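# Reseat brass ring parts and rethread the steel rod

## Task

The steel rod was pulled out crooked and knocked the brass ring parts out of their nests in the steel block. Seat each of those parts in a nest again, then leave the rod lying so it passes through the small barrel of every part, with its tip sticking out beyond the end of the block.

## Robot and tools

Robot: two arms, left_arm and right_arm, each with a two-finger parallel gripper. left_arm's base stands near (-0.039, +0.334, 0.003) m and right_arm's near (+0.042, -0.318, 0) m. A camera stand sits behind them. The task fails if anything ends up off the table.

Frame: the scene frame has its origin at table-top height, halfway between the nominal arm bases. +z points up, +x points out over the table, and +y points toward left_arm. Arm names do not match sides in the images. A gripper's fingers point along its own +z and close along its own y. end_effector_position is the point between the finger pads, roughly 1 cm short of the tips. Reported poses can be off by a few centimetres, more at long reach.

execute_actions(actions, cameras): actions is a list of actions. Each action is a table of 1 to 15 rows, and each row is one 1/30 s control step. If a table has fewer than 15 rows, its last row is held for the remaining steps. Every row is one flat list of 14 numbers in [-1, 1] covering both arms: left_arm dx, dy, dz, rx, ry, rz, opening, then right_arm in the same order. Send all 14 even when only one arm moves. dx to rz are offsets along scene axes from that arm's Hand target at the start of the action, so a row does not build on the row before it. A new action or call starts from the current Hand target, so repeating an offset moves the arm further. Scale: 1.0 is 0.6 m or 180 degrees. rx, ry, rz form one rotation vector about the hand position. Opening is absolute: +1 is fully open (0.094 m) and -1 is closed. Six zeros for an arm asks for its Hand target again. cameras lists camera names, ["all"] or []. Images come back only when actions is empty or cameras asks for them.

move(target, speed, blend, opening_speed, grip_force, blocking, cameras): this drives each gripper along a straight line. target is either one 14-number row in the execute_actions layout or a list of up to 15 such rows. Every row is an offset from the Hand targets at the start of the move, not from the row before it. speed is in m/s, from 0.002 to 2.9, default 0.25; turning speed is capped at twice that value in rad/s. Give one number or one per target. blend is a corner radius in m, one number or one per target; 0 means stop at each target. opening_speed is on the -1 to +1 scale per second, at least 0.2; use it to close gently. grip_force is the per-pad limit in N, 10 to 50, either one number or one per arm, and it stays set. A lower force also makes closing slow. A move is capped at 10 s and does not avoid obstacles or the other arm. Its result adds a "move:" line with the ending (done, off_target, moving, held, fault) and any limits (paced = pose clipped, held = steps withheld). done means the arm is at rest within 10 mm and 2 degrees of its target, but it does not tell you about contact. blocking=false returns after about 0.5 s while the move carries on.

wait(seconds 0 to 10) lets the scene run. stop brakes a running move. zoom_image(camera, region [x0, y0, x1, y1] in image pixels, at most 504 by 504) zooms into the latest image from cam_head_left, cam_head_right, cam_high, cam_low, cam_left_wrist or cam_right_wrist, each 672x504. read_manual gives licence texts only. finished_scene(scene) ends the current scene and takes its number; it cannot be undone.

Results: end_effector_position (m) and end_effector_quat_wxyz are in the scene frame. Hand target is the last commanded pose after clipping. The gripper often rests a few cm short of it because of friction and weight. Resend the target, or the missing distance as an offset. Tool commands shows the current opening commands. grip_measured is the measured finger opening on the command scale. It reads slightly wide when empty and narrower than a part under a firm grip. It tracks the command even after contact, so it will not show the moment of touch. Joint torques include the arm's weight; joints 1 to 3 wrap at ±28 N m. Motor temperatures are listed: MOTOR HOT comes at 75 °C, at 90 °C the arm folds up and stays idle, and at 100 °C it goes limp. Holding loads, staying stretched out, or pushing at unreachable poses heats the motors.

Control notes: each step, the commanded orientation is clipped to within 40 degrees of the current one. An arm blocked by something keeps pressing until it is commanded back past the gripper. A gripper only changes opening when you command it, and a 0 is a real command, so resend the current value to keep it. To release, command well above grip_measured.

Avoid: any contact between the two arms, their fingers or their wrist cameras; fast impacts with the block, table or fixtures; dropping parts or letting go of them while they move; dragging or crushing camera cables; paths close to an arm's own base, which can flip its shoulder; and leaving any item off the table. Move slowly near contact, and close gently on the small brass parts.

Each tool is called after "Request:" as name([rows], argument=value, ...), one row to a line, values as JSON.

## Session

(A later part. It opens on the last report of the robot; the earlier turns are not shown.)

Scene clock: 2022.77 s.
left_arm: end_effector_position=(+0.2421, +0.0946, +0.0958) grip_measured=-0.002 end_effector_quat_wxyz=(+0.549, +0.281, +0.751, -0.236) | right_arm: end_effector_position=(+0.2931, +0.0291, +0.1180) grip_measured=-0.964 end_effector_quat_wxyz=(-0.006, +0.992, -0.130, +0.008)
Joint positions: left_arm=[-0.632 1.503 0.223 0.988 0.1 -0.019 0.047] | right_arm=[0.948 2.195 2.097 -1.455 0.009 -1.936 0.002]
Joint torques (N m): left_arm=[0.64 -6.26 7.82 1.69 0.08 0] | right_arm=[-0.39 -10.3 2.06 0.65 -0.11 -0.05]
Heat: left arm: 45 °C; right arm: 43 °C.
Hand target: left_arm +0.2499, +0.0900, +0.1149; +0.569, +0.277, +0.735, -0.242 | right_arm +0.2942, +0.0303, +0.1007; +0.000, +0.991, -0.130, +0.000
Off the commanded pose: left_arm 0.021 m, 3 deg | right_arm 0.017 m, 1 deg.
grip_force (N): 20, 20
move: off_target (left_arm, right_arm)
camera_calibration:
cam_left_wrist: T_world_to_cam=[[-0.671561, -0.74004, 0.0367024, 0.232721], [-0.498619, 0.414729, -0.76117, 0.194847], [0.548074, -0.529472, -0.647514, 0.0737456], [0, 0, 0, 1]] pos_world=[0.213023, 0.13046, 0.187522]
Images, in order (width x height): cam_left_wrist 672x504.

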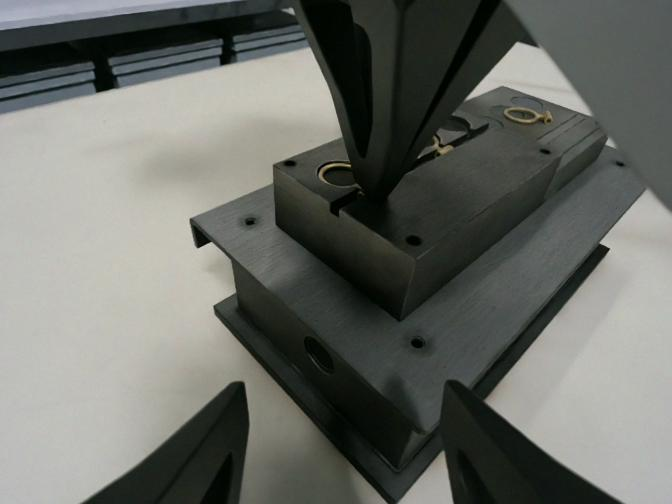

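Request:
move(target=[0,0,0,0,0,0,0.0,0.005,0,0.07,0,0,0,-1], speed=0.05, cameras=["cam_left_wrist","cam_right_wrist"])

Request:
zoom_image(camera="cam_left_wrist", region=[325, 160, 395, 205])

Request:
zoom_image(camera="cam_right_wrist", region=[200, 270, 460, 470])

Scene clock: 2028.03 s.
left_arm: end_effector_position=(+0.2421, +0.0946, +0.0958) grip_measured=-0.002 end_effector_quat_wxyz=(+0.549, +0.281, +0.751, -0.236) | right_arm: end_effector_position=(+0.2983, +0.0326, +0.1451) grip_measured=-0.964 end_effector_quat_wxyz=(-0.021, +0.991, -0.132, +0.017)
Joint positions: left_arm=[-0.632 1.503 0.223 0.988 0.1 -0.019 0.047] | right_arm=[0.943 2.209 2.228 -1.537 0.009 -1.937 0.002]
Joint torques (N m): left_arm=[0.61 -6.24 7.75 1.69 0.08 0.01] | right_arm=[-0.46 -10.29 6.28 0.11 -0.11 -0.1]
Heat: left arm: 45 °C; right arm: 43 °C.
Hand target: left_arm +0.2499, +0.0900, +0.1149; +0.569, +0.277, +0.735, -0.242 | right_arm +0.2973, +0.0304, +0.1428; +0.000, +0.991, -0.130, +0.000
Off the commanded pose: left_arm 0.021 m, 3 deg | right_arm 0.003 m, 3 deg.
joint sent to its limit (right arm) — joint 4 (wrist pitch), lower limit. The joint targets still meet the commanded pose.
grip_force (N): 20, 20
move: off_target (left_arm, right_arm)
camera_calibration:
cam_left_wrist: T_world_to_cam=[[-0.671561, -0.74004, 0.0367024, 0.232721], [-0.498619, 0.414729, -0.76117, 0.194847], [0.548074, -0.529472, -0.647514, 0.0737456], [0, 0, 0, 1]] pos_world=[0.213023, 0.13046, 0.187522]
cam_right_wrist: T_world_to_cam=[[0.239796, 0.969806, 0.0444231, -0.108827], [0.860781, -0.233553, 0.452227, -0.275234], [0.448948, -0.0702037, -0.890796, 0.0861161], [0, 0, 0, 1]] pos_world=[0.224351, 0.0473047, 0.206015]
Images, in order (width x height): cam_left_wrist 672x504, cam_right_wrist 672x504.

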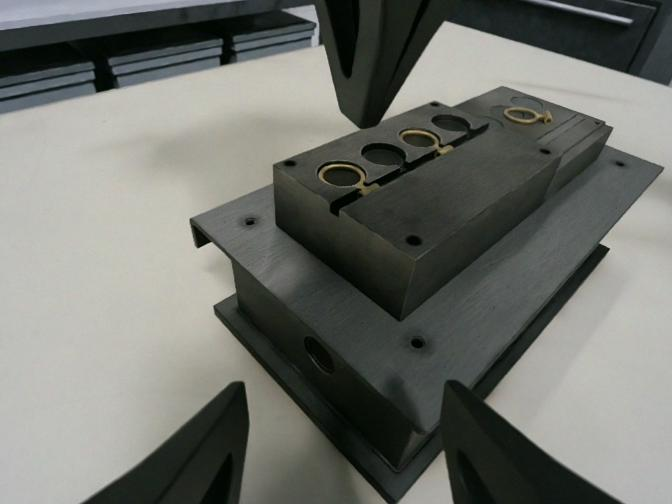

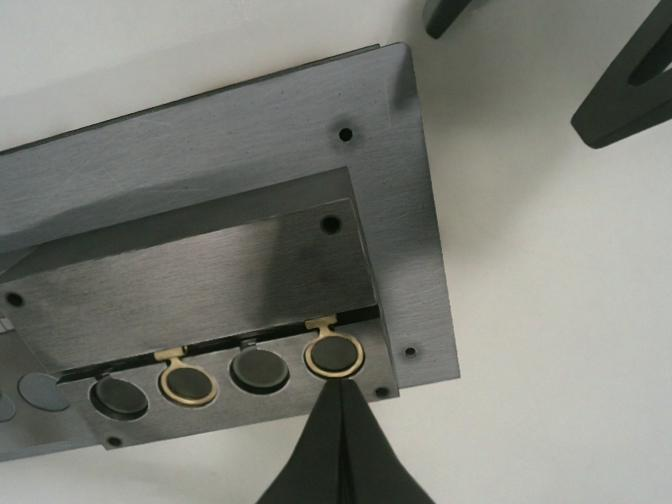

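Scaled by 7.200.

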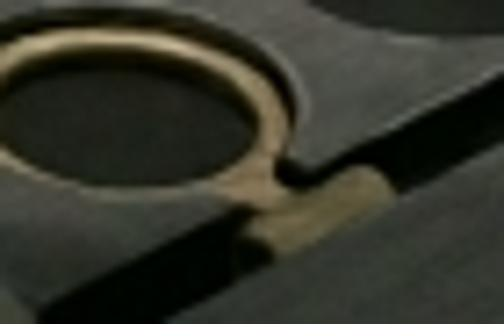

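Scaled by 1.938.

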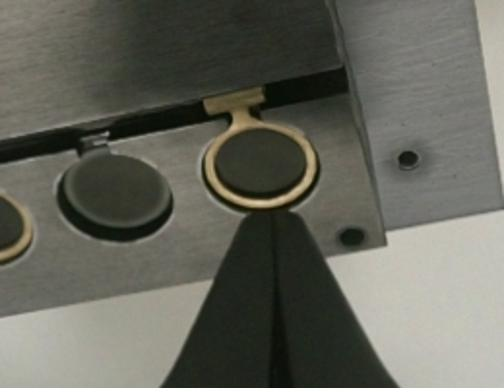

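Request:
move([
  [0,0,0,0,0,0,0.0,0.0035,-0.134,0.012,0,0,-0.1944,-0.49],
  [0,0,0,0,0,0,0.0,0.0035,-0.209,0.0,0,0,-0.7778,-0.49],
], speed=0.22, blend=0.02, cameras=["cam_left_wrist","cam_right_wrist"])

Scene clock: 2065.80 s.
left_arm: end_effector_position=(+0.2421, +0.0946, +0.0958) grip_measured=-0.002 end_effector_quat_wxyz=(+0.549, +0.281, +0.751, -0.236) | right_arm: end_effector_position=(+0.2968, -0.0964, +0.1303) grip_measured=-0.492 end_effector_quat_wxyz=(-0.027, -0.221, +0.975, -0.016)
Joint positions: left_arm=[-0.632 1.503 0.223 0.988 0.1 -0.019 0.047] | right_arm=[0.716 1.884 1.686 -1.435 0.003 0.267 0.024]
Joint torques (N m): left_arm=[0.66 -6.19 7.73 1.69 0.07 0.01] | right_arm=[-0.29 -12.9 3.84 0.37 -0.05 0.07]
Heat: left arm: 45 °C; right arm: 40 °C.
Hand target: left_arm +0.2499, +0.0900, +0.1149; +0.569, +0.277, +0.735, -0.242 | right_arm +0.2993, -0.0950, +0.1429; +0.000, -0.217, +0.976, +0.000
Off the commanded pose: left_arm 0.021 m, 3 deg | right_arm 0.013 m, 4 deg.
grip_force (N): 20, 20
move: off_target (left_arm, right_arm)
camera_calibration:
cam_left_wrist: T_world_to_cam=[[-0.671561, -0.74004, 0.0367024, 0.232721], [-0.498619, 0.414729, -0.76117, 0.194847], [0.548074, -0.529472, -0.647514, 0.0737456], [0, 0, 0, 1]] pos_world=[0.213023, 0.13046, 0.187522]
cam_right_wrist: T_world_to_cam=[[0.451293, -0.892222, 0.0165463, -0.221366], [-0.786313, -0.38882, 0.480136, 0.172876], [-0.421955, -0.229693, -0.877038, 0.305852], [0, 0, 0, 1]] pos_world=[0.364892, -0.0600383, 0.188902]
Images, in order (width x height): cam_left_wrist 672x504, cam_right_wrist 672x504.

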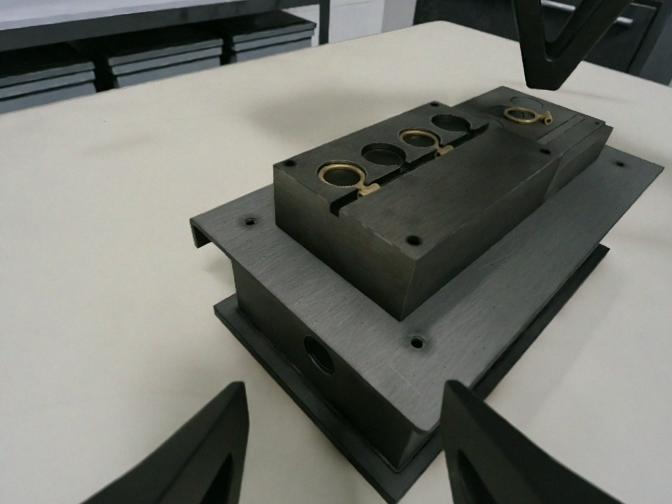

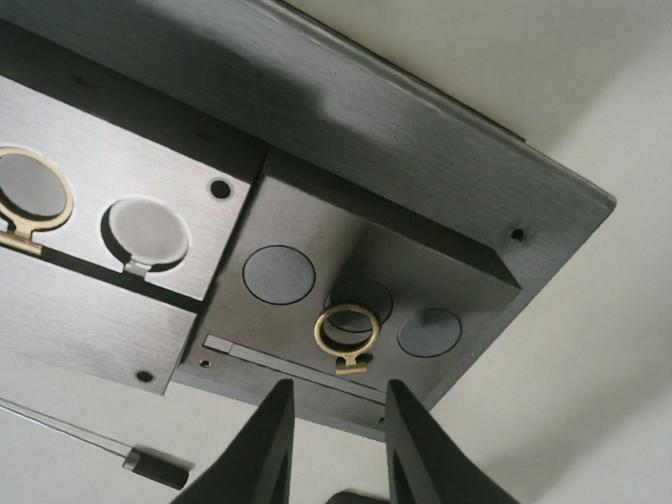

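Request:
zoom_image(camera="cam_right_wrist", region=[300, 290, 400, 390])

Scaled by 5.040.

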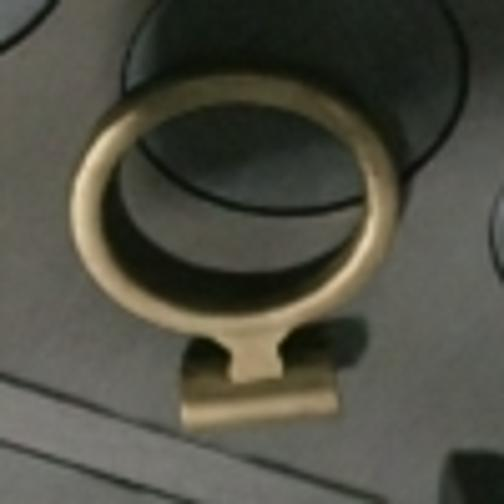

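Request:
move(target=[0,0,0,0,0,0,0.0,0.0055,-0.0018,0.0,0.0138,-0.0145,0.0339,-0.49], speed=0.05, cameras=["cam_right_wrist"])

Scene clock: 2088.10 s.
left_arm: end_effector_position=(+0.2421, +0.0946, +0.0958) grip_measured=-0.002 end_effector_quat_wxyz=(+0.549, +0.281, +0.751, -0.236) | right_arm: end_effector_position=(+0.3000, -0.0976, +0.1305) grip_measured=-0.492 end_effector_quat_wxyz=(+0.000, -0.268, +0.963, +0.000)
Joint positions: left_arm=[-0.632 1.503 0.223 0.988 0.1 -0.019 0.047] | right_arm=[0.705 1.827 1.615 -1.358 0 0.16 0.024]
Joint torques (N m): left_arm=[0.64 -6.23 7.77 1.7 0.08 0.03] | right_arm=[-0.47 -12.33 3.93 0.49 -0.09 -0.05]
Heat: left arm: 45 °C; right arm: 41 °C.
Hand target: left_arm +0.2499, +0.0900, +0.1149; +0.569, +0.277, +0.735, -0.242 | right_arm +0.3026, -0.0961, +0.1428; +0.027, -0.268, +0.963, +0.016
Off the commanded pose: left_arm 0.021 m, 3 deg | right_arm 0.013 m, 4 deg.
grip_force (N): 20, 20
move: off_target (left_arm, right_arm)
camera_calibration:
cam_right_wrist: T_world_to_cam=[[0.5344, -0.84523, -0.0016947, -0.241784], [-0.764296, -0.484084, 0.426046, 0.165884], [-0.360927, -0.226384, -0.9047, 0.292828], [0, 0, 0, 1]] pos_world=[0.361683, -0.0577698, 0.193837]
Images, in order (width x height): cam_right_wrist 672x504.

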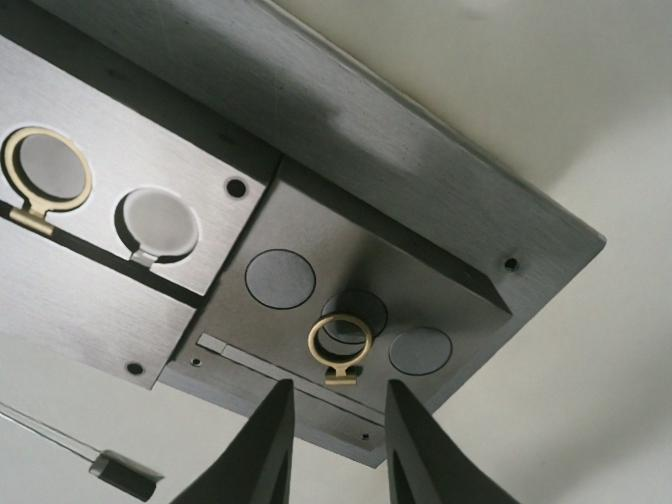

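Request:
move(target=[0,0,0,0,0,0,0.0,-0.001,-0.001,-0.022,0,0,0,-0.49], speed=0.04, cameras=["cam_right_wrist"])

Scene clock: 2098.30 s.
left_arm: end_effector_position=(+0.2421, +0.0946, +0.0958) grip_measured=-0.002 end_effector_quat_wxyz=(+0.549, +0.281, +0.751, -0.236) | right_arm: end_effector_position=(+0.2989, -0.0984, +0.1166) grip_measured=-0.492 end_effector_quat_wxyz=(-0.001, -0.269, +0.963, +0.000)
Joint positions: left_arm=[-0.632 1.503 0.223 0.988 0.1 -0.019 0.047] | right_arm=[0.705 1.825 1.557 -1.304 -0.001 0.159 0.024]
Joint torques (N m): left_arm=[0.61 -6.23 7.83 1.7 0.08 0.01] | right_arm=[-0.51 -12.53 3.9 0.46 -0.08 -0.07]
Heat: left arm: 45 °C; right arm: 41 °C.
Hand target: left_arm +0.2499, +0.0900, +0.1149; +0.569, +0.277, +0.735, -0.242 | right_arm +0.3020, -0.0967, +0.1296; +0.027, -0.268, +0.963, +0.016
Off the commanded pose: left_arm 0.021 m, 3 deg | right_arm 0.013 m, 4 deg.
grip_force (N): 20, 20
move: off_target (left_arm, right_arm)
camera_calibration:
cam_right_wrist: T_world_to_cam=[[0.53535, -0.844629, -0.00170671, -0.242223], [-0.762769, -0.484331, 0.428493, 0.169901], [-0.362744, -0.228092, -0.903543, 0.279844], [0, 0, 0, 1]] pos_world=[0.360781, -0.0584703, 0.179636]
Images, in order (width x height): cam_right_wrist 672x504.

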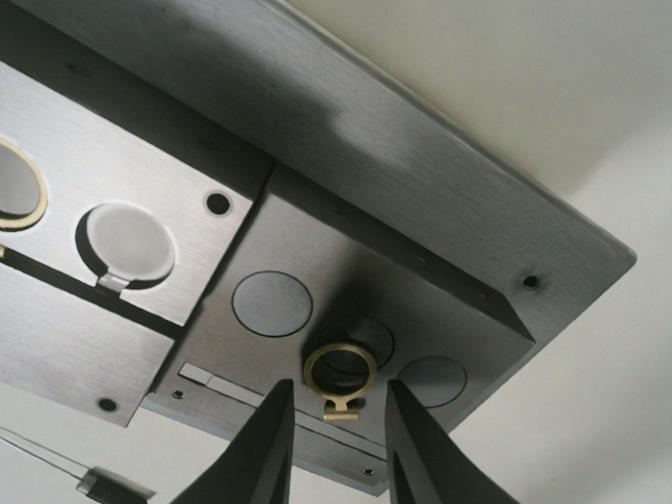

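Request:
move(target=[0,0,0,0,0,0,0.0,0.002,-0.000,-0.0145,0,0,0,-0.49], speed=0.03, cameras=["cam_right_wrist"])

Scene clock: 2103.43 s.
left_arm: end_effector_position=(+0.2421, +0.0946, +0.0958) grip_measured=-0.002 end_effector_quat_wxyz=(+0.549, +0.281, +0.751, -0.236) | right_arm: end_effector_position=(+0.3000, -0.0988, +0.1097) grip_measured=-0.492 end_effector_quat_wxyz=(+0.002, -0.268, +0.963, +0.001)
Joint positions: left_arm=[-0.632 1.503 0.223 0.988 0.1 -0.019 0.047] | right_arm=[0.702 1.823 1.527 -1.271 -0.001 0.157 0.024]
Joint torques (N m): left_arm=[0.62 -6.19 7.8 1.68 0.08 0] | right_arm=[-0.44 -12.05 3.92 0.49 -0.08 -0.07]
Heat: left arm: 45 °C; right arm: 42 °C.
Hand target: left_arm +0.2499, +0.0900, +0.1149; +0.569, +0.277, +0.735, -0.242 | right_arm +0.3032, -0.0968, +0.1210; +0.027, -0.268, +0.963, +0.016
Off the commanded pose: left_arm 0.021 m, 3 deg | right_arm 0.012 m, 3 deg.
grip_force (N): 20, 20
move: off_target (left_arm, right_arm)
camera_calibration:
cam_right_wrist: T_world_to_cam=[[0.534719, -0.845026, -0.00245459, -0.24292], [-0.764873, -0.485231, 0.423698, 0.174497], [-0.359227, -0.224682, -0.9058, 0.273426], [0, 0, 0, 1]] pos_world=[0.361585, -0.0591683, 0.173139]
Images, in order (width x height): cam_right_wrist 672x504.

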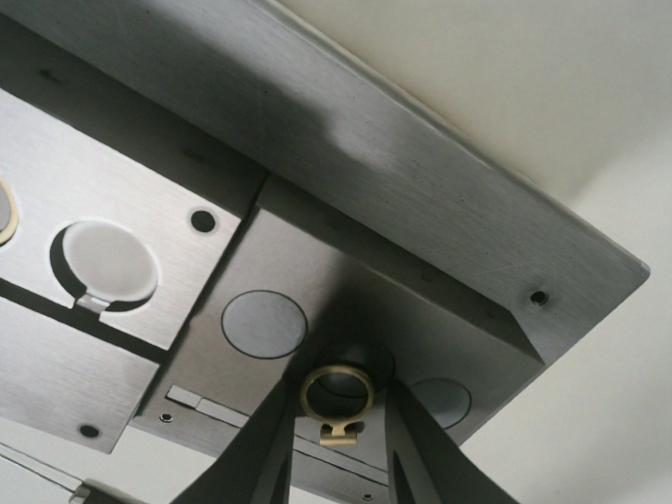

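Request:
move(target=[0,0,0,0,0,0,0.0,-0.0005,0.001,-0.0075,0,0,0,-0.49], speed=0.02, cameras=["cam_right_wrist","cam_left_wrist"])

Request:
zoom_image(camera="cam_left_wrist", region=[460, 70, 580, 160])

Scene clock: 2107.80 s.
left_arm: end_effector_position=(+0.2421, +0.0946, +0.0958) grip_measured=-0.002 end_effector_quat_wxyz=(+0.549, +0.281, +0.751, -0.236) | right_arm: end_effector_position=(+0.3003, -0.0986, +0.1091) grip_measured=-0.492 end_effector_quat_wxyz=(+0.006, -0.268, +0.963, +0.003)
Joint positions: left_arm=[-0.632 1.503 0.223 0.988 0.1 -0.019 0.047] | right_arm=[0.702 1.816 1.516 -1.258 -0.001 0.157 0.024]
Joint torques (N m): left_arm=[0.59 -6.24 7.82 1.69 0.08 0.01] | right_arm=[-0.28 -11.29 3.55 0.56 -0.08 -0.05]
Heat: left arm: 45 °C; right arm: 42 °C.
Hand target: left_arm +0.2499, +0.0900, +0.1149; +0.569, +0.277, +0.735, -0.242 | right_arm +0.3030, -0.0962, +0.1163; +0.027, -0.268, +0.963, +0.016
Off the commanded pose: left_arm 0.021 m, 3 deg | right_arm 0.008 m, 3 deg.
grip_force (N): 20, 20
move: off_target (left_arm, right_arm)
camera_calibration:
cam_left_wrist: T_world_to_cam=[[-0.671561, -0.74004, 0.0367024, 0.232721], [-0.498619, 0.414729, -0.76117, 0.194847], [0.548074, -0.529472, -0.647514, 0.0737456], [0, 0, 0, 1]] pos_world=[0.213023, 0.13046, 0.187522]
cam_right_wrist: T_world_to_cam=[[0.534732, -0.845014, -0.00360644, -0.242755], [-0.767693, -0.487578, 0.41583, 0.176618], [-0.353141, -0.219589, -0.909435, 0.272106], [0, 0, 0, 1]] pos_world=[0.361489, -0.0592646, 0.173144]
Images, in order (width x height): cam_left_wrist 672x504, cam_right_wrist 672x504.

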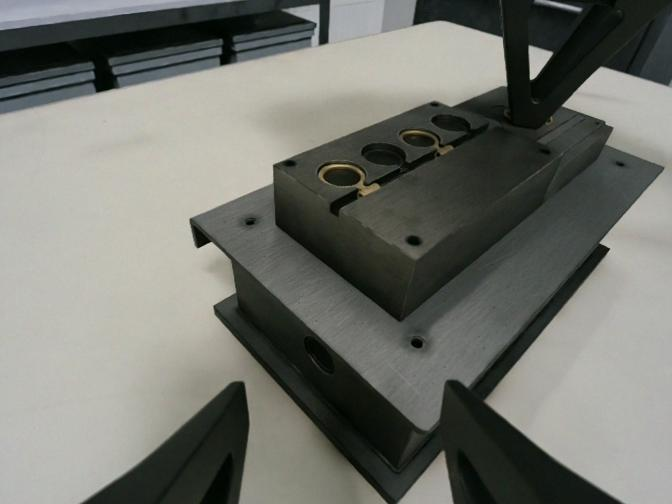

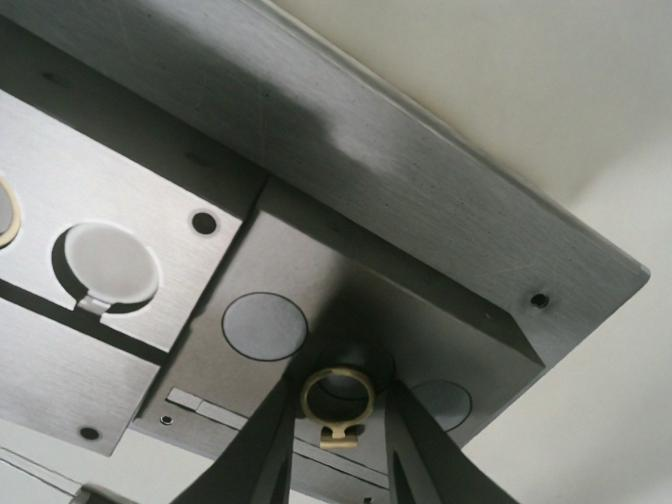

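Scaled by 4.200.

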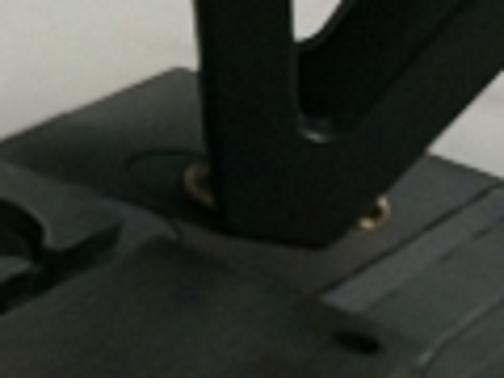

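Request:
move(target=[0,0,0,0,0,0,0.0,0.002,0.002,-0.006,0,0,0,-0.49], speed=0.02, cameras=["cam_right_wrist"])

Scene clock: 2117.60 s.
left_arm: end_effector_position=(+0.2421, +0.0946, +0.0958) grip_measured=-0.002 end_effector_quat_wxyz=(+0.549, +0.281, +0.751, -0.236) | right_arm: end_effector_position=(+0.3003, -0.0985, +0.1089) grip_measured=-0.492 end_effector_quat_wxyz=(+0.006, -0.268, +0.963, +0.003)
Joint positions: left_arm=[-0.632 1.503 0.223 0.988 0.1 -0.019 0.047] | right_arm=[0.702 1.816 1.515 -1.257 -0.001 0.157 0.024]
Joint torques (N m): left_arm=[0.65 -6.27 7.8 1.7 0.09 0.01] | right_arm=[-0.24 -10.66 3.33 0.66 -0.08 -0.04]
Heat: left arm: 45 °C; right arm: 41 °C.
Hand target: left_arm +0.2499, +0.0900, +0.1149; +0.569, +0.277, +0.735, -0.242 | right_arm +0.3042, -0.0950, +0.1128; +0.027, -0.268, +0.963, +0.016
Off the commanded pose: left_arm 0.021 m, 3 deg | right_arm 0.006 m, 3 deg.
grip_force (N): 20, 20
move: off_target (left_arm, right_arm)
camera_calibration:
cam_right_wrist: T_world_to_cam=[[0.534754, -0.845, -0.00362687, -0.242759], [-0.767821, -0.487695, 0.415456, 0.176764], [-0.352829, -0.219382, -0.909606, 0.271944], [0, 0, 0, 1]] pos_world=[0.361489, -0.0592645, 0.173044]
Images, in order (width x height): cam_right_wrist 672x504.

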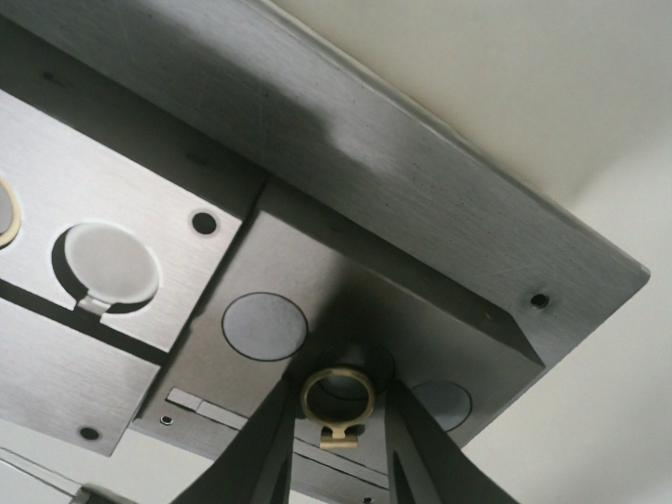

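Request:
move(target=[0,0,0,0,0,0,0.0,0.0,0.0,0.0,0,0,0,-0.69], speed=0.02, opening_speed=0.2, cameras=["cam_right_wrist"])

Scene clock: 2124.73 s.
left_arm: end_effector_position=(+0.2421, +0.0946, +0.0958) grip_measured=-0.002 end_effector_quat_wxyz=(+0.549, +0.281, +0.751, -0.236) | right_arm: end_effector_position=(+0.2998, -0.0969, +0.1089) grip_measured=-0.611 end_effector_quat_wxyz=(+0.005, -0.268, +0.963, +0.008)
Joint positions: left_arm=[-0.632 1.503 0.223 0.988 0.1 -0.019 0.047] | right_arm=[0.702 1.816 1.515 -1.254 -0.01 0.157 0.018]
Joint torques (N m): left_arm=[0.62 -6.2 7.76 1.68 0.07 0.01] | right_arm=[-0.24 -10.67 3.32 0.64 0 -0.05]
Heat: left arm: 44 °C; right arm: 40 °C.
Hand target: left_arm +0.2499, +0.0900, +0.1149; +0.569, +0.277, +0.735, -0.242 | right_arm +0.3042, -0.0950, +0.1128; +0.027, -0.268, +0.963, +0.016
Off the commanded pose: left_arm 0.021 m, 3 deg | right_arm 0.006 m, 3 deg.
grip_force (N): 20, 20
move: off_target (left_arm, right_arm)
camera_calibration:
cam_right_wrist: T_world_to_cam=[[0.534804, -0.84488, -0.0127698, -0.24009], [-0.766256, -0.491295, 0.414103, 0.176488], [-0.356141, -0.211679, -0.91014, 0.27391], [0, 0, 0, 1]] pos_world=[0.361187, -0.0581589, 0.173146]
Images, in order (width x height): cam_right_wrist 672x504.

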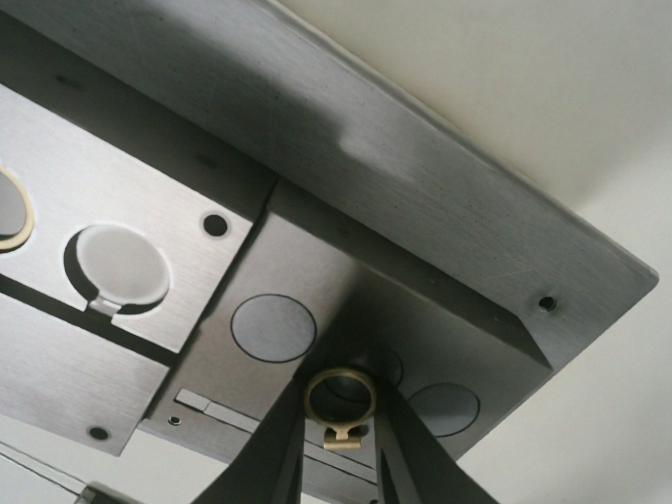

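Request:
move(target=[0,0,0,0,0,0,0.0,0.0,0.0,0.0667,0,0,0,-0.69], speed=0.06, cameras=["cam_right_wrist"])

Request:
zoom_image(camera="cam_right_wrist", region=[280, 350, 400, 460])

Scene clock: 2129.47 s.
left_arm: end_effector_position=(+0.2421, +0.0946, +0.0958) grip_measured=-0.002 end_effector_quat_wxyz=(+0.549, +0.281, +0.751, -0.236) | right_arm: end_effector_position=(+0.3024, -0.0947, +0.1380) grip_measured=-0.612 end_effector_quat_wxyz=(+0.011, -0.268, +0.963, +0.010)
Joint positions: left_arm=[-0.632 1.503 0.223 0.988 0.1 -0.019 0.047] | right_arm=[0.702 1.816 1.63 -1.357 -0.01 0.157 0.018]
Joint torques (N m): left_arm=[0.61 -6.23 7.82 1.7 0.08 0.02] | right_arm=[-0.23 -10.54 6.52 0.18 0 -0.04]
Heat: left arm: 44 °C; right arm: 40 °C.
Hand target: left_arm +0.2499, +0.0900, +0.1149; +0.569, +0.277, +0.735, -0.242 | right_arm +0.3041, -0.0950, +0.1528; +0.027, -0.268, +0.963, +0.016
Off the commanded pose: left_arm 0.021 m, 3 deg | right_arm 0.015 m, 2 deg.
grip_force (N): 20, 20
move: off_target (left_arm, right_arm)
camera_calibration:
cam_right_wrist: T_world_to_cam=[[0.53499, -0.844734, -0.0144989, -0.239132], [-0.770301, -0.494755, 0.402312, 0.170057], [-0.34702, -0.204064, -0.915388, 0.300459], [0, 0, 0, 1]] pos_world=[0.363193, -0.0565534, 0.203154]
Images, in order (width x height): cam_right_wrist 672x504.

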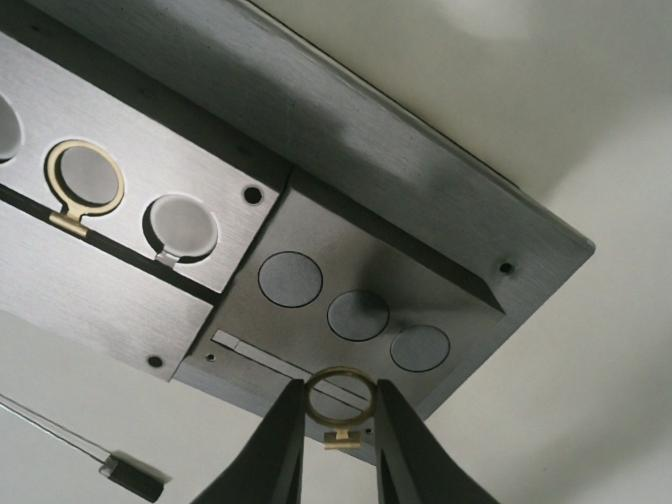

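Scaled by 4.200.

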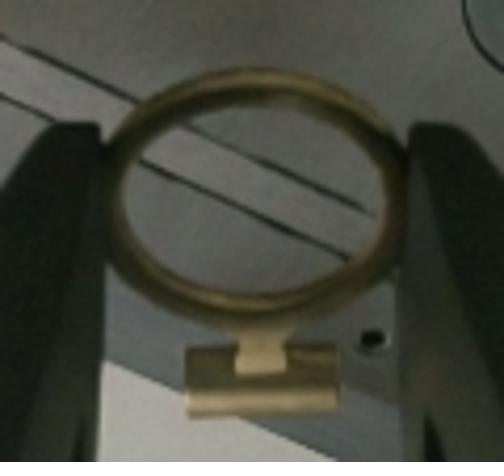

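Request:
move(target=[0,0,0,0,0,0,0.0,0.003,0.0958,0.0,-0.0099,0.0177,-0.1893,-0.69], speed=0.1, cameras=["cam_right_wrist","cam_left_wrist"])

Scene clock: 2150.43 s.
left_arm: end_effector_position=(+0.2421, +0.0946, +0.0958) grip_measured=-0.002 end_effector_quat_wxyz=(+0.549, +0.281, +0.751, -0.236) | right_arm: end_effector_position=(+0.3054, -0.0389, +0.1564) grip_measured=-0.612 end_effector_quat_wxyz=(+0.005, +0.024, +1.000, +0.010)
Joint positions: left_arm=[-0.632 1.503 0.223 0.988 0.1 -0.019 0.047] | right_arm=[0.81 2.004 1.958 -1.503 -0.006 0.857 0.018]
Joint torques (N m): left_arm=[0.64 -6.24 7.82 1.69 0.08 0.02] | right_arm=[0.38 -8.03 6.49 0.12 0.03 0.06]
Heat: left arm: 44 °C; right arm: 39 °C.
Hand target: left_arm +0.2499, +0.0900, +0.1149; +0.569, +0.277, +0.735, -0.242 | right_arm +0.3059, -0.0375, +0.1528; +0.000, +0.026, +1.000, +0.000
Off the commanded pose: left_arm 0.021 m, 3 deg | right_arm 0.004 m, 1 deg.
grip_force (N): 20, 20
move: off_target (left_arm)
camera_calibration:
cam_left_wrist: T_world_to_cam=[[-0.671561, -0.74004, 0.0367024, 0.232721], [-0.498619, 0.414729, -0.76117, 0.194847], [0.548074, -0.529472, -0.647514, 0.0737456], [0, 0, 0, 1]] pos_world=[0.213023, 0.13046, 0.187522]
cam_right_wrist: T_world_to_cam=[[-0.0276752, -0.999375, -0.021976, -0.0262068], [-0.908368, 0.0159662, 0.417866, 0.252192], [-0.417254, 0.0315268, -0.908243, 0.359269], [0, 0, 0, 1]] pos_world=[0.378264, -0.0415436, 0.220346]
Images, in order (width x height): cam_left_wrist 672x504, cam_right_wrist 672x504.

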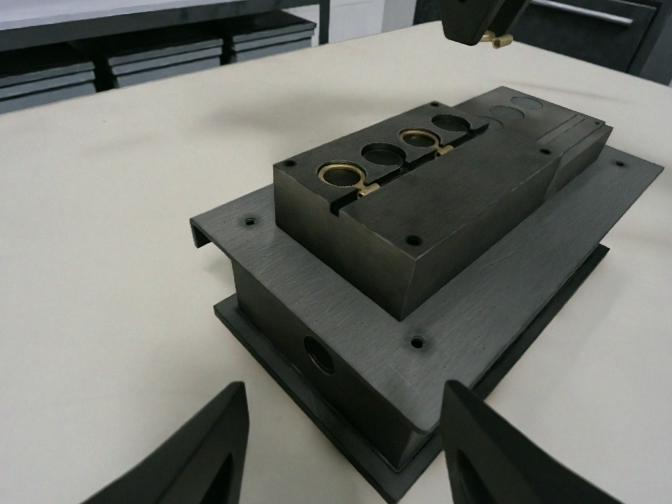

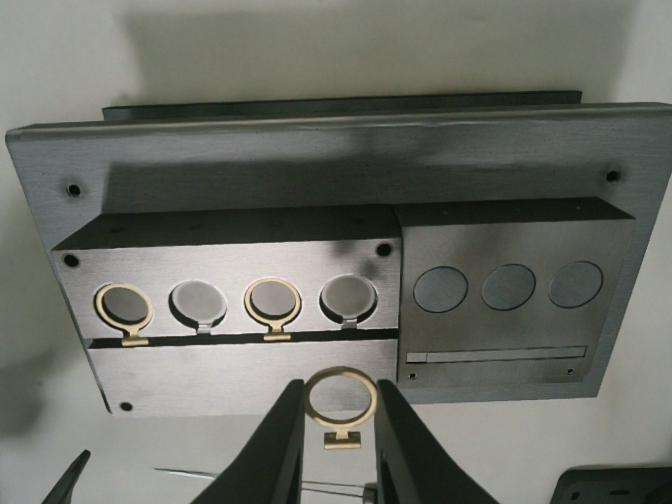

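Request:
zoom_image(camera="cam_right_wrist", region=[280, 350, 400, 460])

Request:
zoom_image(camera="cam_right_wrist", region=[280, 250, 430, 370])

Scaled by 4.200.

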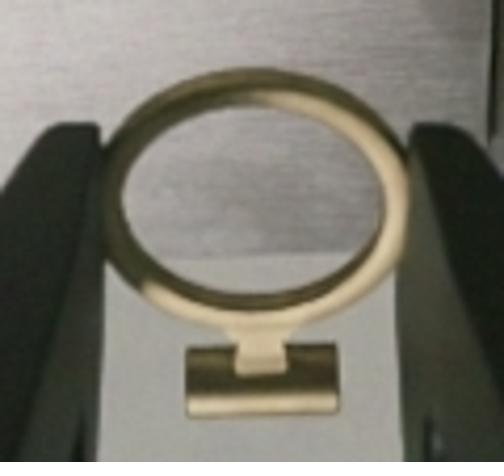

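Scaled by 3.360.

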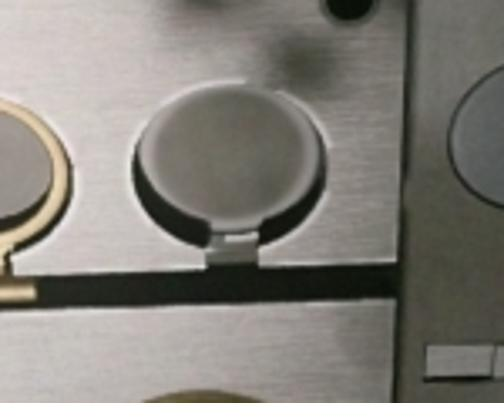

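Request:
move(target=[0,0,0,0,0,0,0.0,0.0045,-0.0033,-0.04,0,0,0.0111,-0.69], speed=0.05, cameras=["cam_right_wrist"])

Request:
zoom_image(camera="cam_right_wrist", region=[270, 290, 420, 460])

Scene clock: 2179.53 s.
left_arm: end_effector_position=(+0.2421, +0.0946, +0.0958) grip_measured=-0.002 end_effector_quat_wxyz=(+0.549, +0.281, +0.751, -0.236) | right_arm: end_effector_position=(+0.3041, -0.0402, +0.1368) grip_measured=-0.612 end_effector_quat_wxyz=(-0.001, +0.008, +1.000, +0.003)
Joint positions: left_arm=[-0.632 1.503 0.223 0.988 0.1 -0.019 0.047] | right_arm=[0.81 2.004 1.879 -1.443 -0.006 0.825 0.018]
Joint torques (N m): left_arm=[0.64 -6.2 7.87 1.68 0.07 0] | right_arm=[-0.43 -9.02 3.96 0.42 0.02 -0.03]
Heat: left arm: 44 °C; right arm: 40 °C.
Hand target: left_arm +0.2499, +0.0900, +0.1149; +0.569, +0.277, +0.735, -0.242 | right_arm +0.3087, -0.0394, +0.1289; +0.000, +0.009, +1.000, +0.000
Off the commanded pose: left_arm 0.021 m, 3 deg | right_arm 0.009 m, 0 deg.
grip_force (N): 20, 20
move: off_target (left_arm)
camera_calibration:
cam_right_wrist: T_world_to_cam=[[0.00458278, -0.999961, -0.00758087, -0.0398508], [-0.903012, -0.00739497, 0.429552, 0.255114], [-0.429591, 0.00487708, -0.90301, 0.342878], [0, 0, 0, 1]] pos_world=[0.377851, -0.0396349, 0.199736]
Images, in order (width x height): cam_right_wrist 672x504.

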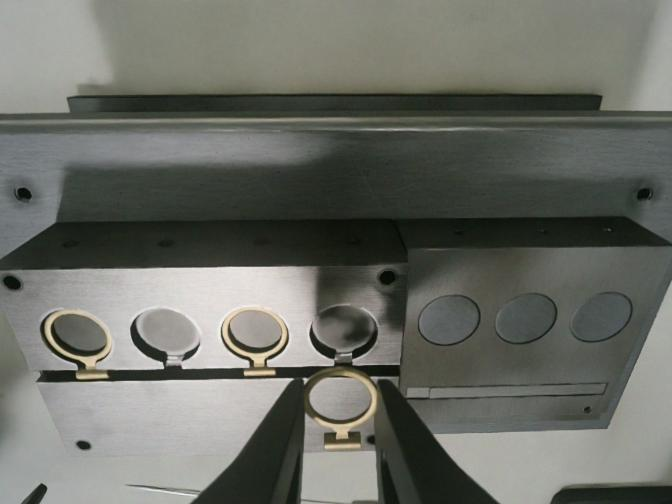

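Scaled by 2.965.

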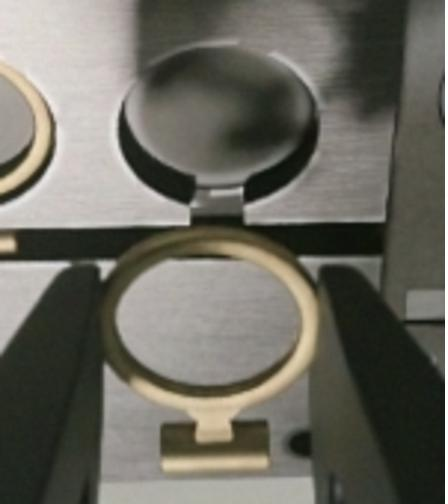

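Request:
zoom_image(camera="cam_right_wrist", region=[310, 420, 380, 460])

Request:
zoom_image(camera="cam_right_wrist", region=[260, 350, 410, 390])

Scaled by 7.200.

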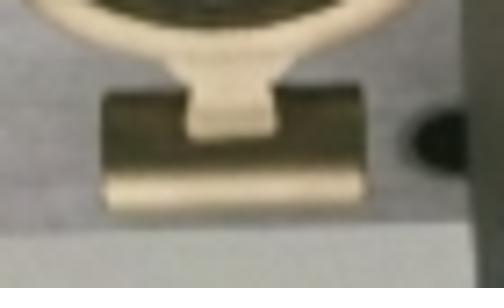

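Scaled by 3.360.

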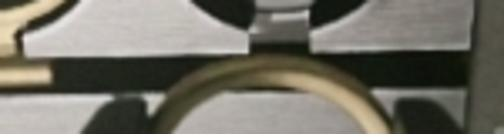

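Request:
move(target=[0,0,0,0,0,0,0.0,0.0068,-0.0013,-0.018,0,0,0,-0.69], speed=0.03, cameras=["cam_right_wrist"])

Request:
zoom_image(camera="cam_right_wrist", region=[280, 330, 400, 460])

Scene clock: 2192.60 s.
left_arm: end_effector_position=(+0.2421, +0.0946, +0.0958) grip_measured=-0.002 end_effector_quat_wxyz=(+0.549, +0.281, +0.751, -0.236) | right_arm: end_effector_position=(+0.3084, -0.0408, +0.1284) grip_measured=-0.612 end_effector_quat_wxyz=(+0.001, +0.008, +1.000, +0.006)
Joint positions: left_arm=[-0.632 1.503 0.223 0.988 0.1 -0.019 0.047] | right_arm=[0.801 2.004 1.846 -1.403 -0.006 0.815 0.018]
Joint torques (N m): left_arm=[0.64 -6.22 7.82 1.69 0.07 0.01] | right_arm=[-0.42 -8.59 3.93 0.47 0.03 -0.06]
Heat: left arm: 44 °C; right arm: 41 °C.
Hand target: left_arm +0.2499, +0.0900, +0.1149; +0.569, +0.277, +0.735, -0.242 | right_arm +0.3127, -0.0402, +0.1180; +0.000, +0.008, +1.000, +0.000
Off the commanded pose: left_arm 0.021 m, 3 deg | right_arm 0.011 m, 1 deg.
grip_force (N): 20, 20
move: off_target (left_arm, right_arm)
camera_calibration:
cam_right_wrist: T_world_to_cam=[[0.00458777, -0.999914, -0.012302, -0.0399221], [-0.90499, -0.0093851, 0.425329, 0.263593], [-0.425408, 0.00918186, -0.904955, 0.336198], [0, 0, 0, 1]] pos_world=[0.381754, -0.0405318, 0.191639]
Images, in order (width x height): cam_right_wrist 672x504.

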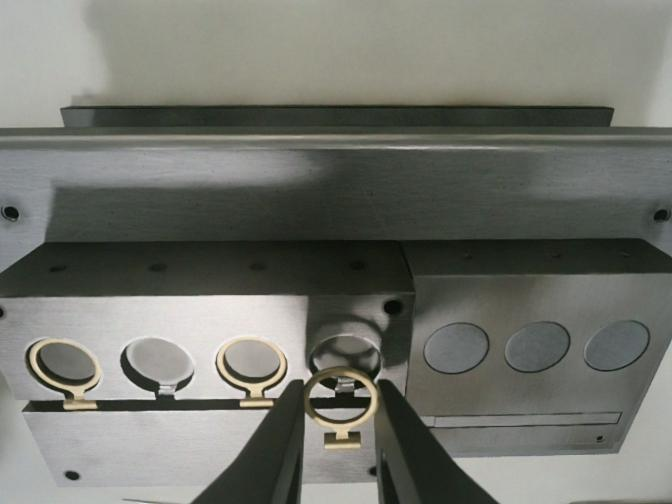

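Scaled by 3.877.

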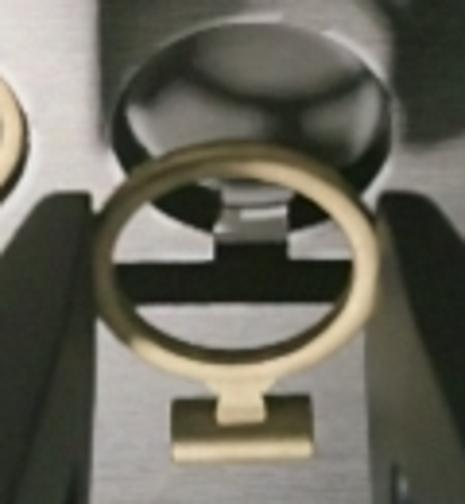

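Request:
move(target=[0,0,0,0,0,0,0.0,0.0015,-0.0015,-0.011,0,0,0,-0.69], speed=0.03, cameras=["cam_right_wrist"])

Request:
zoom_image(camera="cam_right_wrist", region=[280, 340, 400, 460])

Scene clock: 2205.00 s.
left_arm: end_effector_position=(+0.2421, +0.0946, +0.0958) grip_measured=-0.002 end_effector_quat_wxyz=(+0.549, +0.281, +0.751, -0.236) | right_arm: end_effector_position=(+0.3092, -0.0414, +0.1214) grip_measured=-0.612 end_effector_quat_wxyz=(+0.000, +0.008, +1.000, +0.005)
Joint positions: left_arm=[-0.632 1.503 0.223 0.988 0.1 -0.019 0.047] | right_arm=[0.799 2.004 1.818 -1.377 -0.006 0.812 0.018]
Joint torques (N m): left_arm=[0.61 -6.26 7.77 1.69 0.07 0.01] | right_arm=[-0.44 -8.68 3.93 0.5 0.02 -0.06]
Heat: left arm: 44 °C; right arm: 41 °C.
Hand target: left_arm +0.2499, +0.0900, +0.1149; +0.569, +0.277, +0.735, -0.242 | right_arm +0.3136, -0.0411, +0.1114; +0.000, +0.009, +1.000, +0.000
Off the commanded pose: left_arm 0.021 m, 3 deg | right_arm 0.011 m, 1 deg.
grip_force (N): 20, 20
move: off_target (left_arm, right_arm)
camera_calibration:
cam_right_wrist: T_world_to_cam=[[0.00496373, -0.999922, -0.011492, -0.0408053], [-0.904662, -0.0093871, 0.426026, 0.267083], [-0.4261, 0.00828166, -0.904638, 0.33051], [0, 0, 0, 1]] pos_world=[0.382653, -0.0410321, 0.184739]
Images, in order (width x height): cam_right_wrist 672x504.

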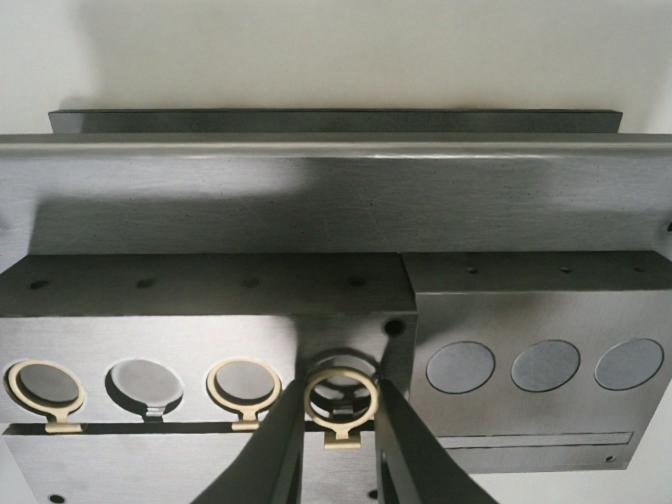

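Scaled by 4.200.

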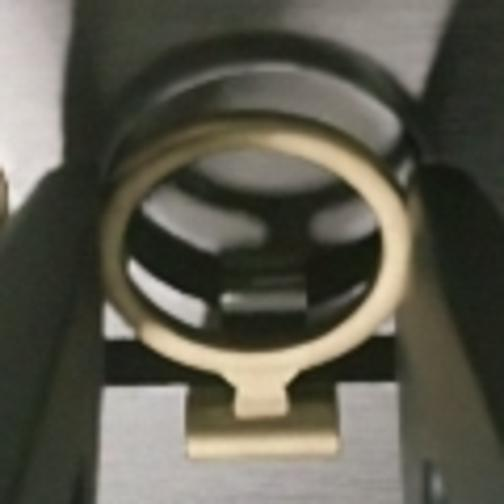

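Request:
move(target=[0,0,0,0,0,0,0.0,0.0025,-0.0005,-0.0045,0,0,0,-0.69], speed=0.02, cameras=["cam_right_wrist","cam_left_wrist"])

Request:
zoom_image(camera="cam_right_wrist", region=[280, 340, 400, 460])

Request:
zoom_image(camera="cam_left_wrist", region=[410, 80, 530, 170])

Scene clock: 2213.67 s.
left_arm: end_effector_position=(+0.2421, +0.0946, +0.0958) grip_measured=-0.002 end_effector_quat_wxyz=(+0.549, +0.281, +0.751, -0.236) | right_arm: end_effector_position=(+0.3107, -0.0418, +0.1199) grip_measured=-0.612 end_effector_quat_wxyz=(+0.001, +0.008, +1.000, +0.006)
Joint positions: left_arm=[-0.632 1.503 0.223 0.988 0.1 -0.019 0.047] | right_arm=[0.795 2.004 1.812 -1.368 -0.006 0.809 0.018]
Joint torques (N m): left_arm=[0.61 -6.2 7.79 1.69 0.09 0] | right_arm=[-0.44 -8.44 3.93 0.44 0.03 -0.1]
Heat: left arm: 44 °C; right arm: 41 °C.
Hand target: left_arm +0.2499, +0.0900, +0.1149; +0.569, +0.277, +0.735, -0.242 | right_arm +0.3151, -0.0414, +0.1087; +0.000, +0.008, +1.000, +0.000
Off the commanded pose: left_arm 0.021 m, 3 deg | right_arm 0.012 m, 1 deg.
grip_force (N): 20, 20
move: off_target (left_arm, right_arm)
camera_calibration:
cam_left_wrist: T_world_to_cam=[[-0.671561, -0.74004, 0.0367024, 0.232721], [-0.498619, 0.414729, -0.76117, 0.194847], [0.548074, -0.529472, -0.647514, 0.0737456], [0, 0, 0, 1]] pos_world=[0.213023, 0.13046, 0.187522]
cam_right_wrist: T_world_to_cam=[[0.00498407, -0.999898, -0.0133611, -0.0409912], [-0.905465, -0.010183, 0.424299, 0.269534], [-0.424392, 0.00998324, -0.905424, 0.329405], [0, 0, 0, 1]] pos_world=[0.384054, -0.0415309, 0.18334]
Images, in order (width x height): cam_left_wrist 672x504, cam_right_wrist 672x504.

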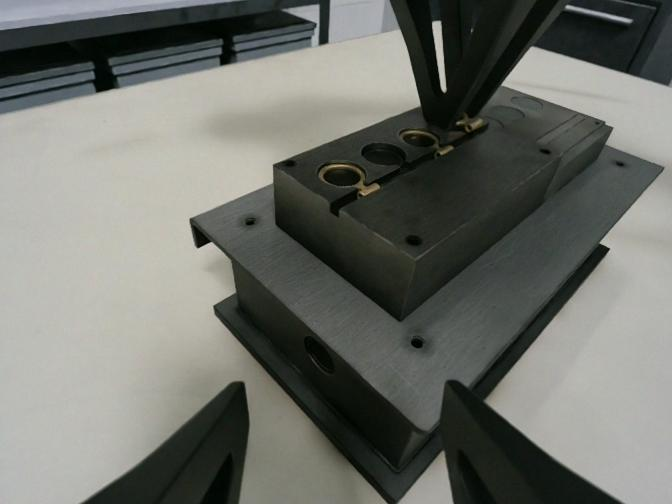

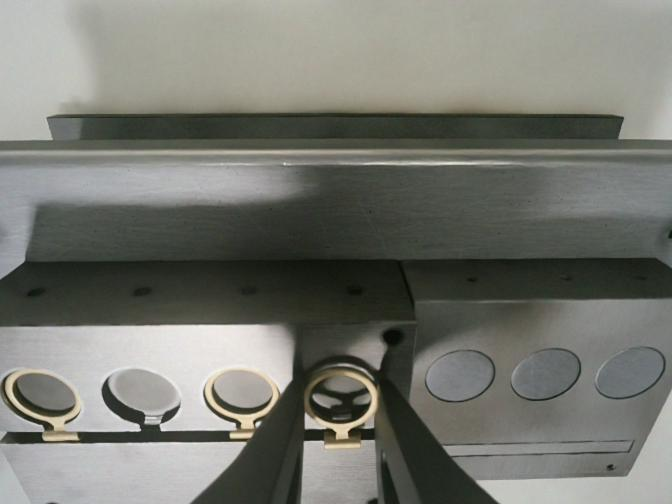

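Scaled by 4.200.

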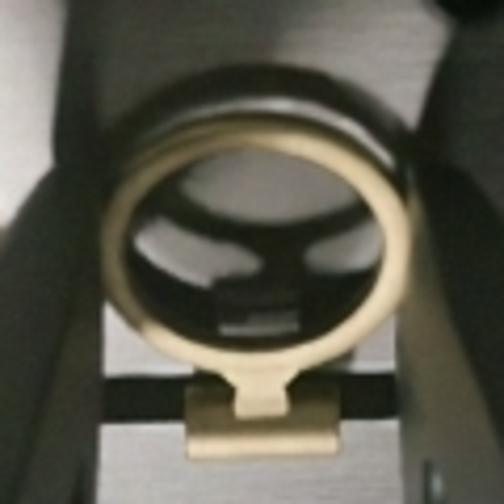

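Scaled by 4.200.

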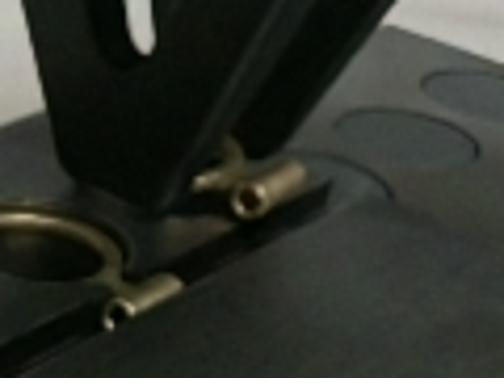

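Request:
move(target=[0,0,0,0,0,0,0.0,0.000,-0.000,-0.004,0,0,0,-0.69], speed=0.02, cameras=["cam_right_wrist"])

Request:
zoom_image(camera="cam_right_wrist", region=[280, 340, 400, 460])

Scene clock: 2234.27 s.
left_arm: end_effector_position=(+0.2421, +0.0946, +0.0958) grip_measured=-0.002 end_effector_quat_wxyz=(+0.549, +0.281, +0.751, -0.236) | right_arm: end_effector_position=(+0.3110, -0.0415, +0.1188) grip_measured=-0.612 end_effector_quat_wxyz=(+0.002, +0.008, +1.000, +0.007)
Joint positions: left_arm=[-0.632 1.503 0.223 0.988 0.1 -0.019 0.047] | right_arm=[0.795 2.004 1.808 -1.362 -0.006 0.809 0.018]
Joint torques (N m): left_arm=[0.65 -6.22 7.8 1.68 0.08 0.02] | right_arm=[-0.44 -8.47 3.6 0.52 0.02 -0.06]
Heat: left arm: 44 °C; right arm: 40 °C.
Hand target: left_arm +0.2499, +0.0900, +0.1149; +0.569, +0.277, +0.735, -0.242 | right_arm +0.3151, -0.0414, +0.1063; +0.000, +0.009, +1.000, +0.000
Off the commanded pose: left_arm 0.021 m, 3 deg | right_arm 0.013 m, 1 deg.
grip_force (N): 20, 20
move: off_target (left_arm, right_arm)
camera_calibration:
cam_right_wrist: T_world_to_cam=[[0.00502556, -0.999883, -0.014474, -0.0406186], [-0.905923, -0.010681, 0.423308, 0.27052], [-0.423413, 0.010985, -0.90587, 0.328239], [0, 0, 0, 1]] pos_world=[0.384255, -0.0413301, 0.182241]
Images, in order (width x height): cam_right_wrist 672x504.

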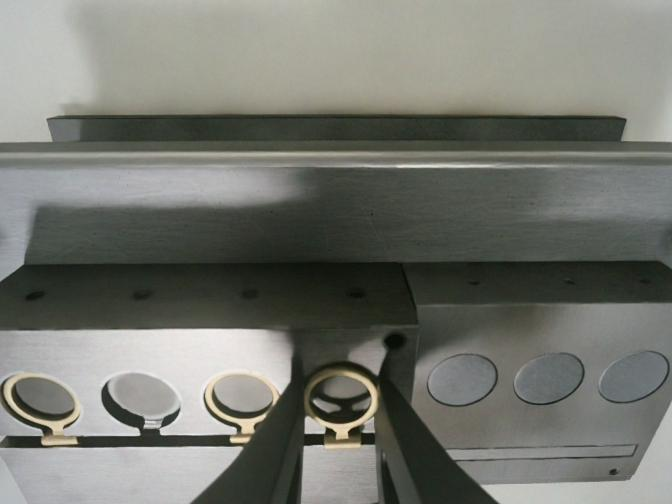

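Scaled by 4.200.

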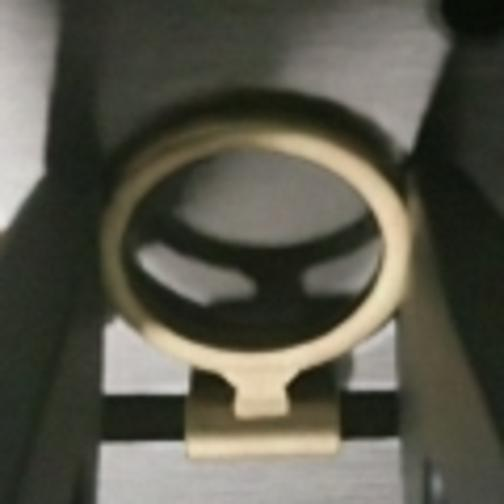

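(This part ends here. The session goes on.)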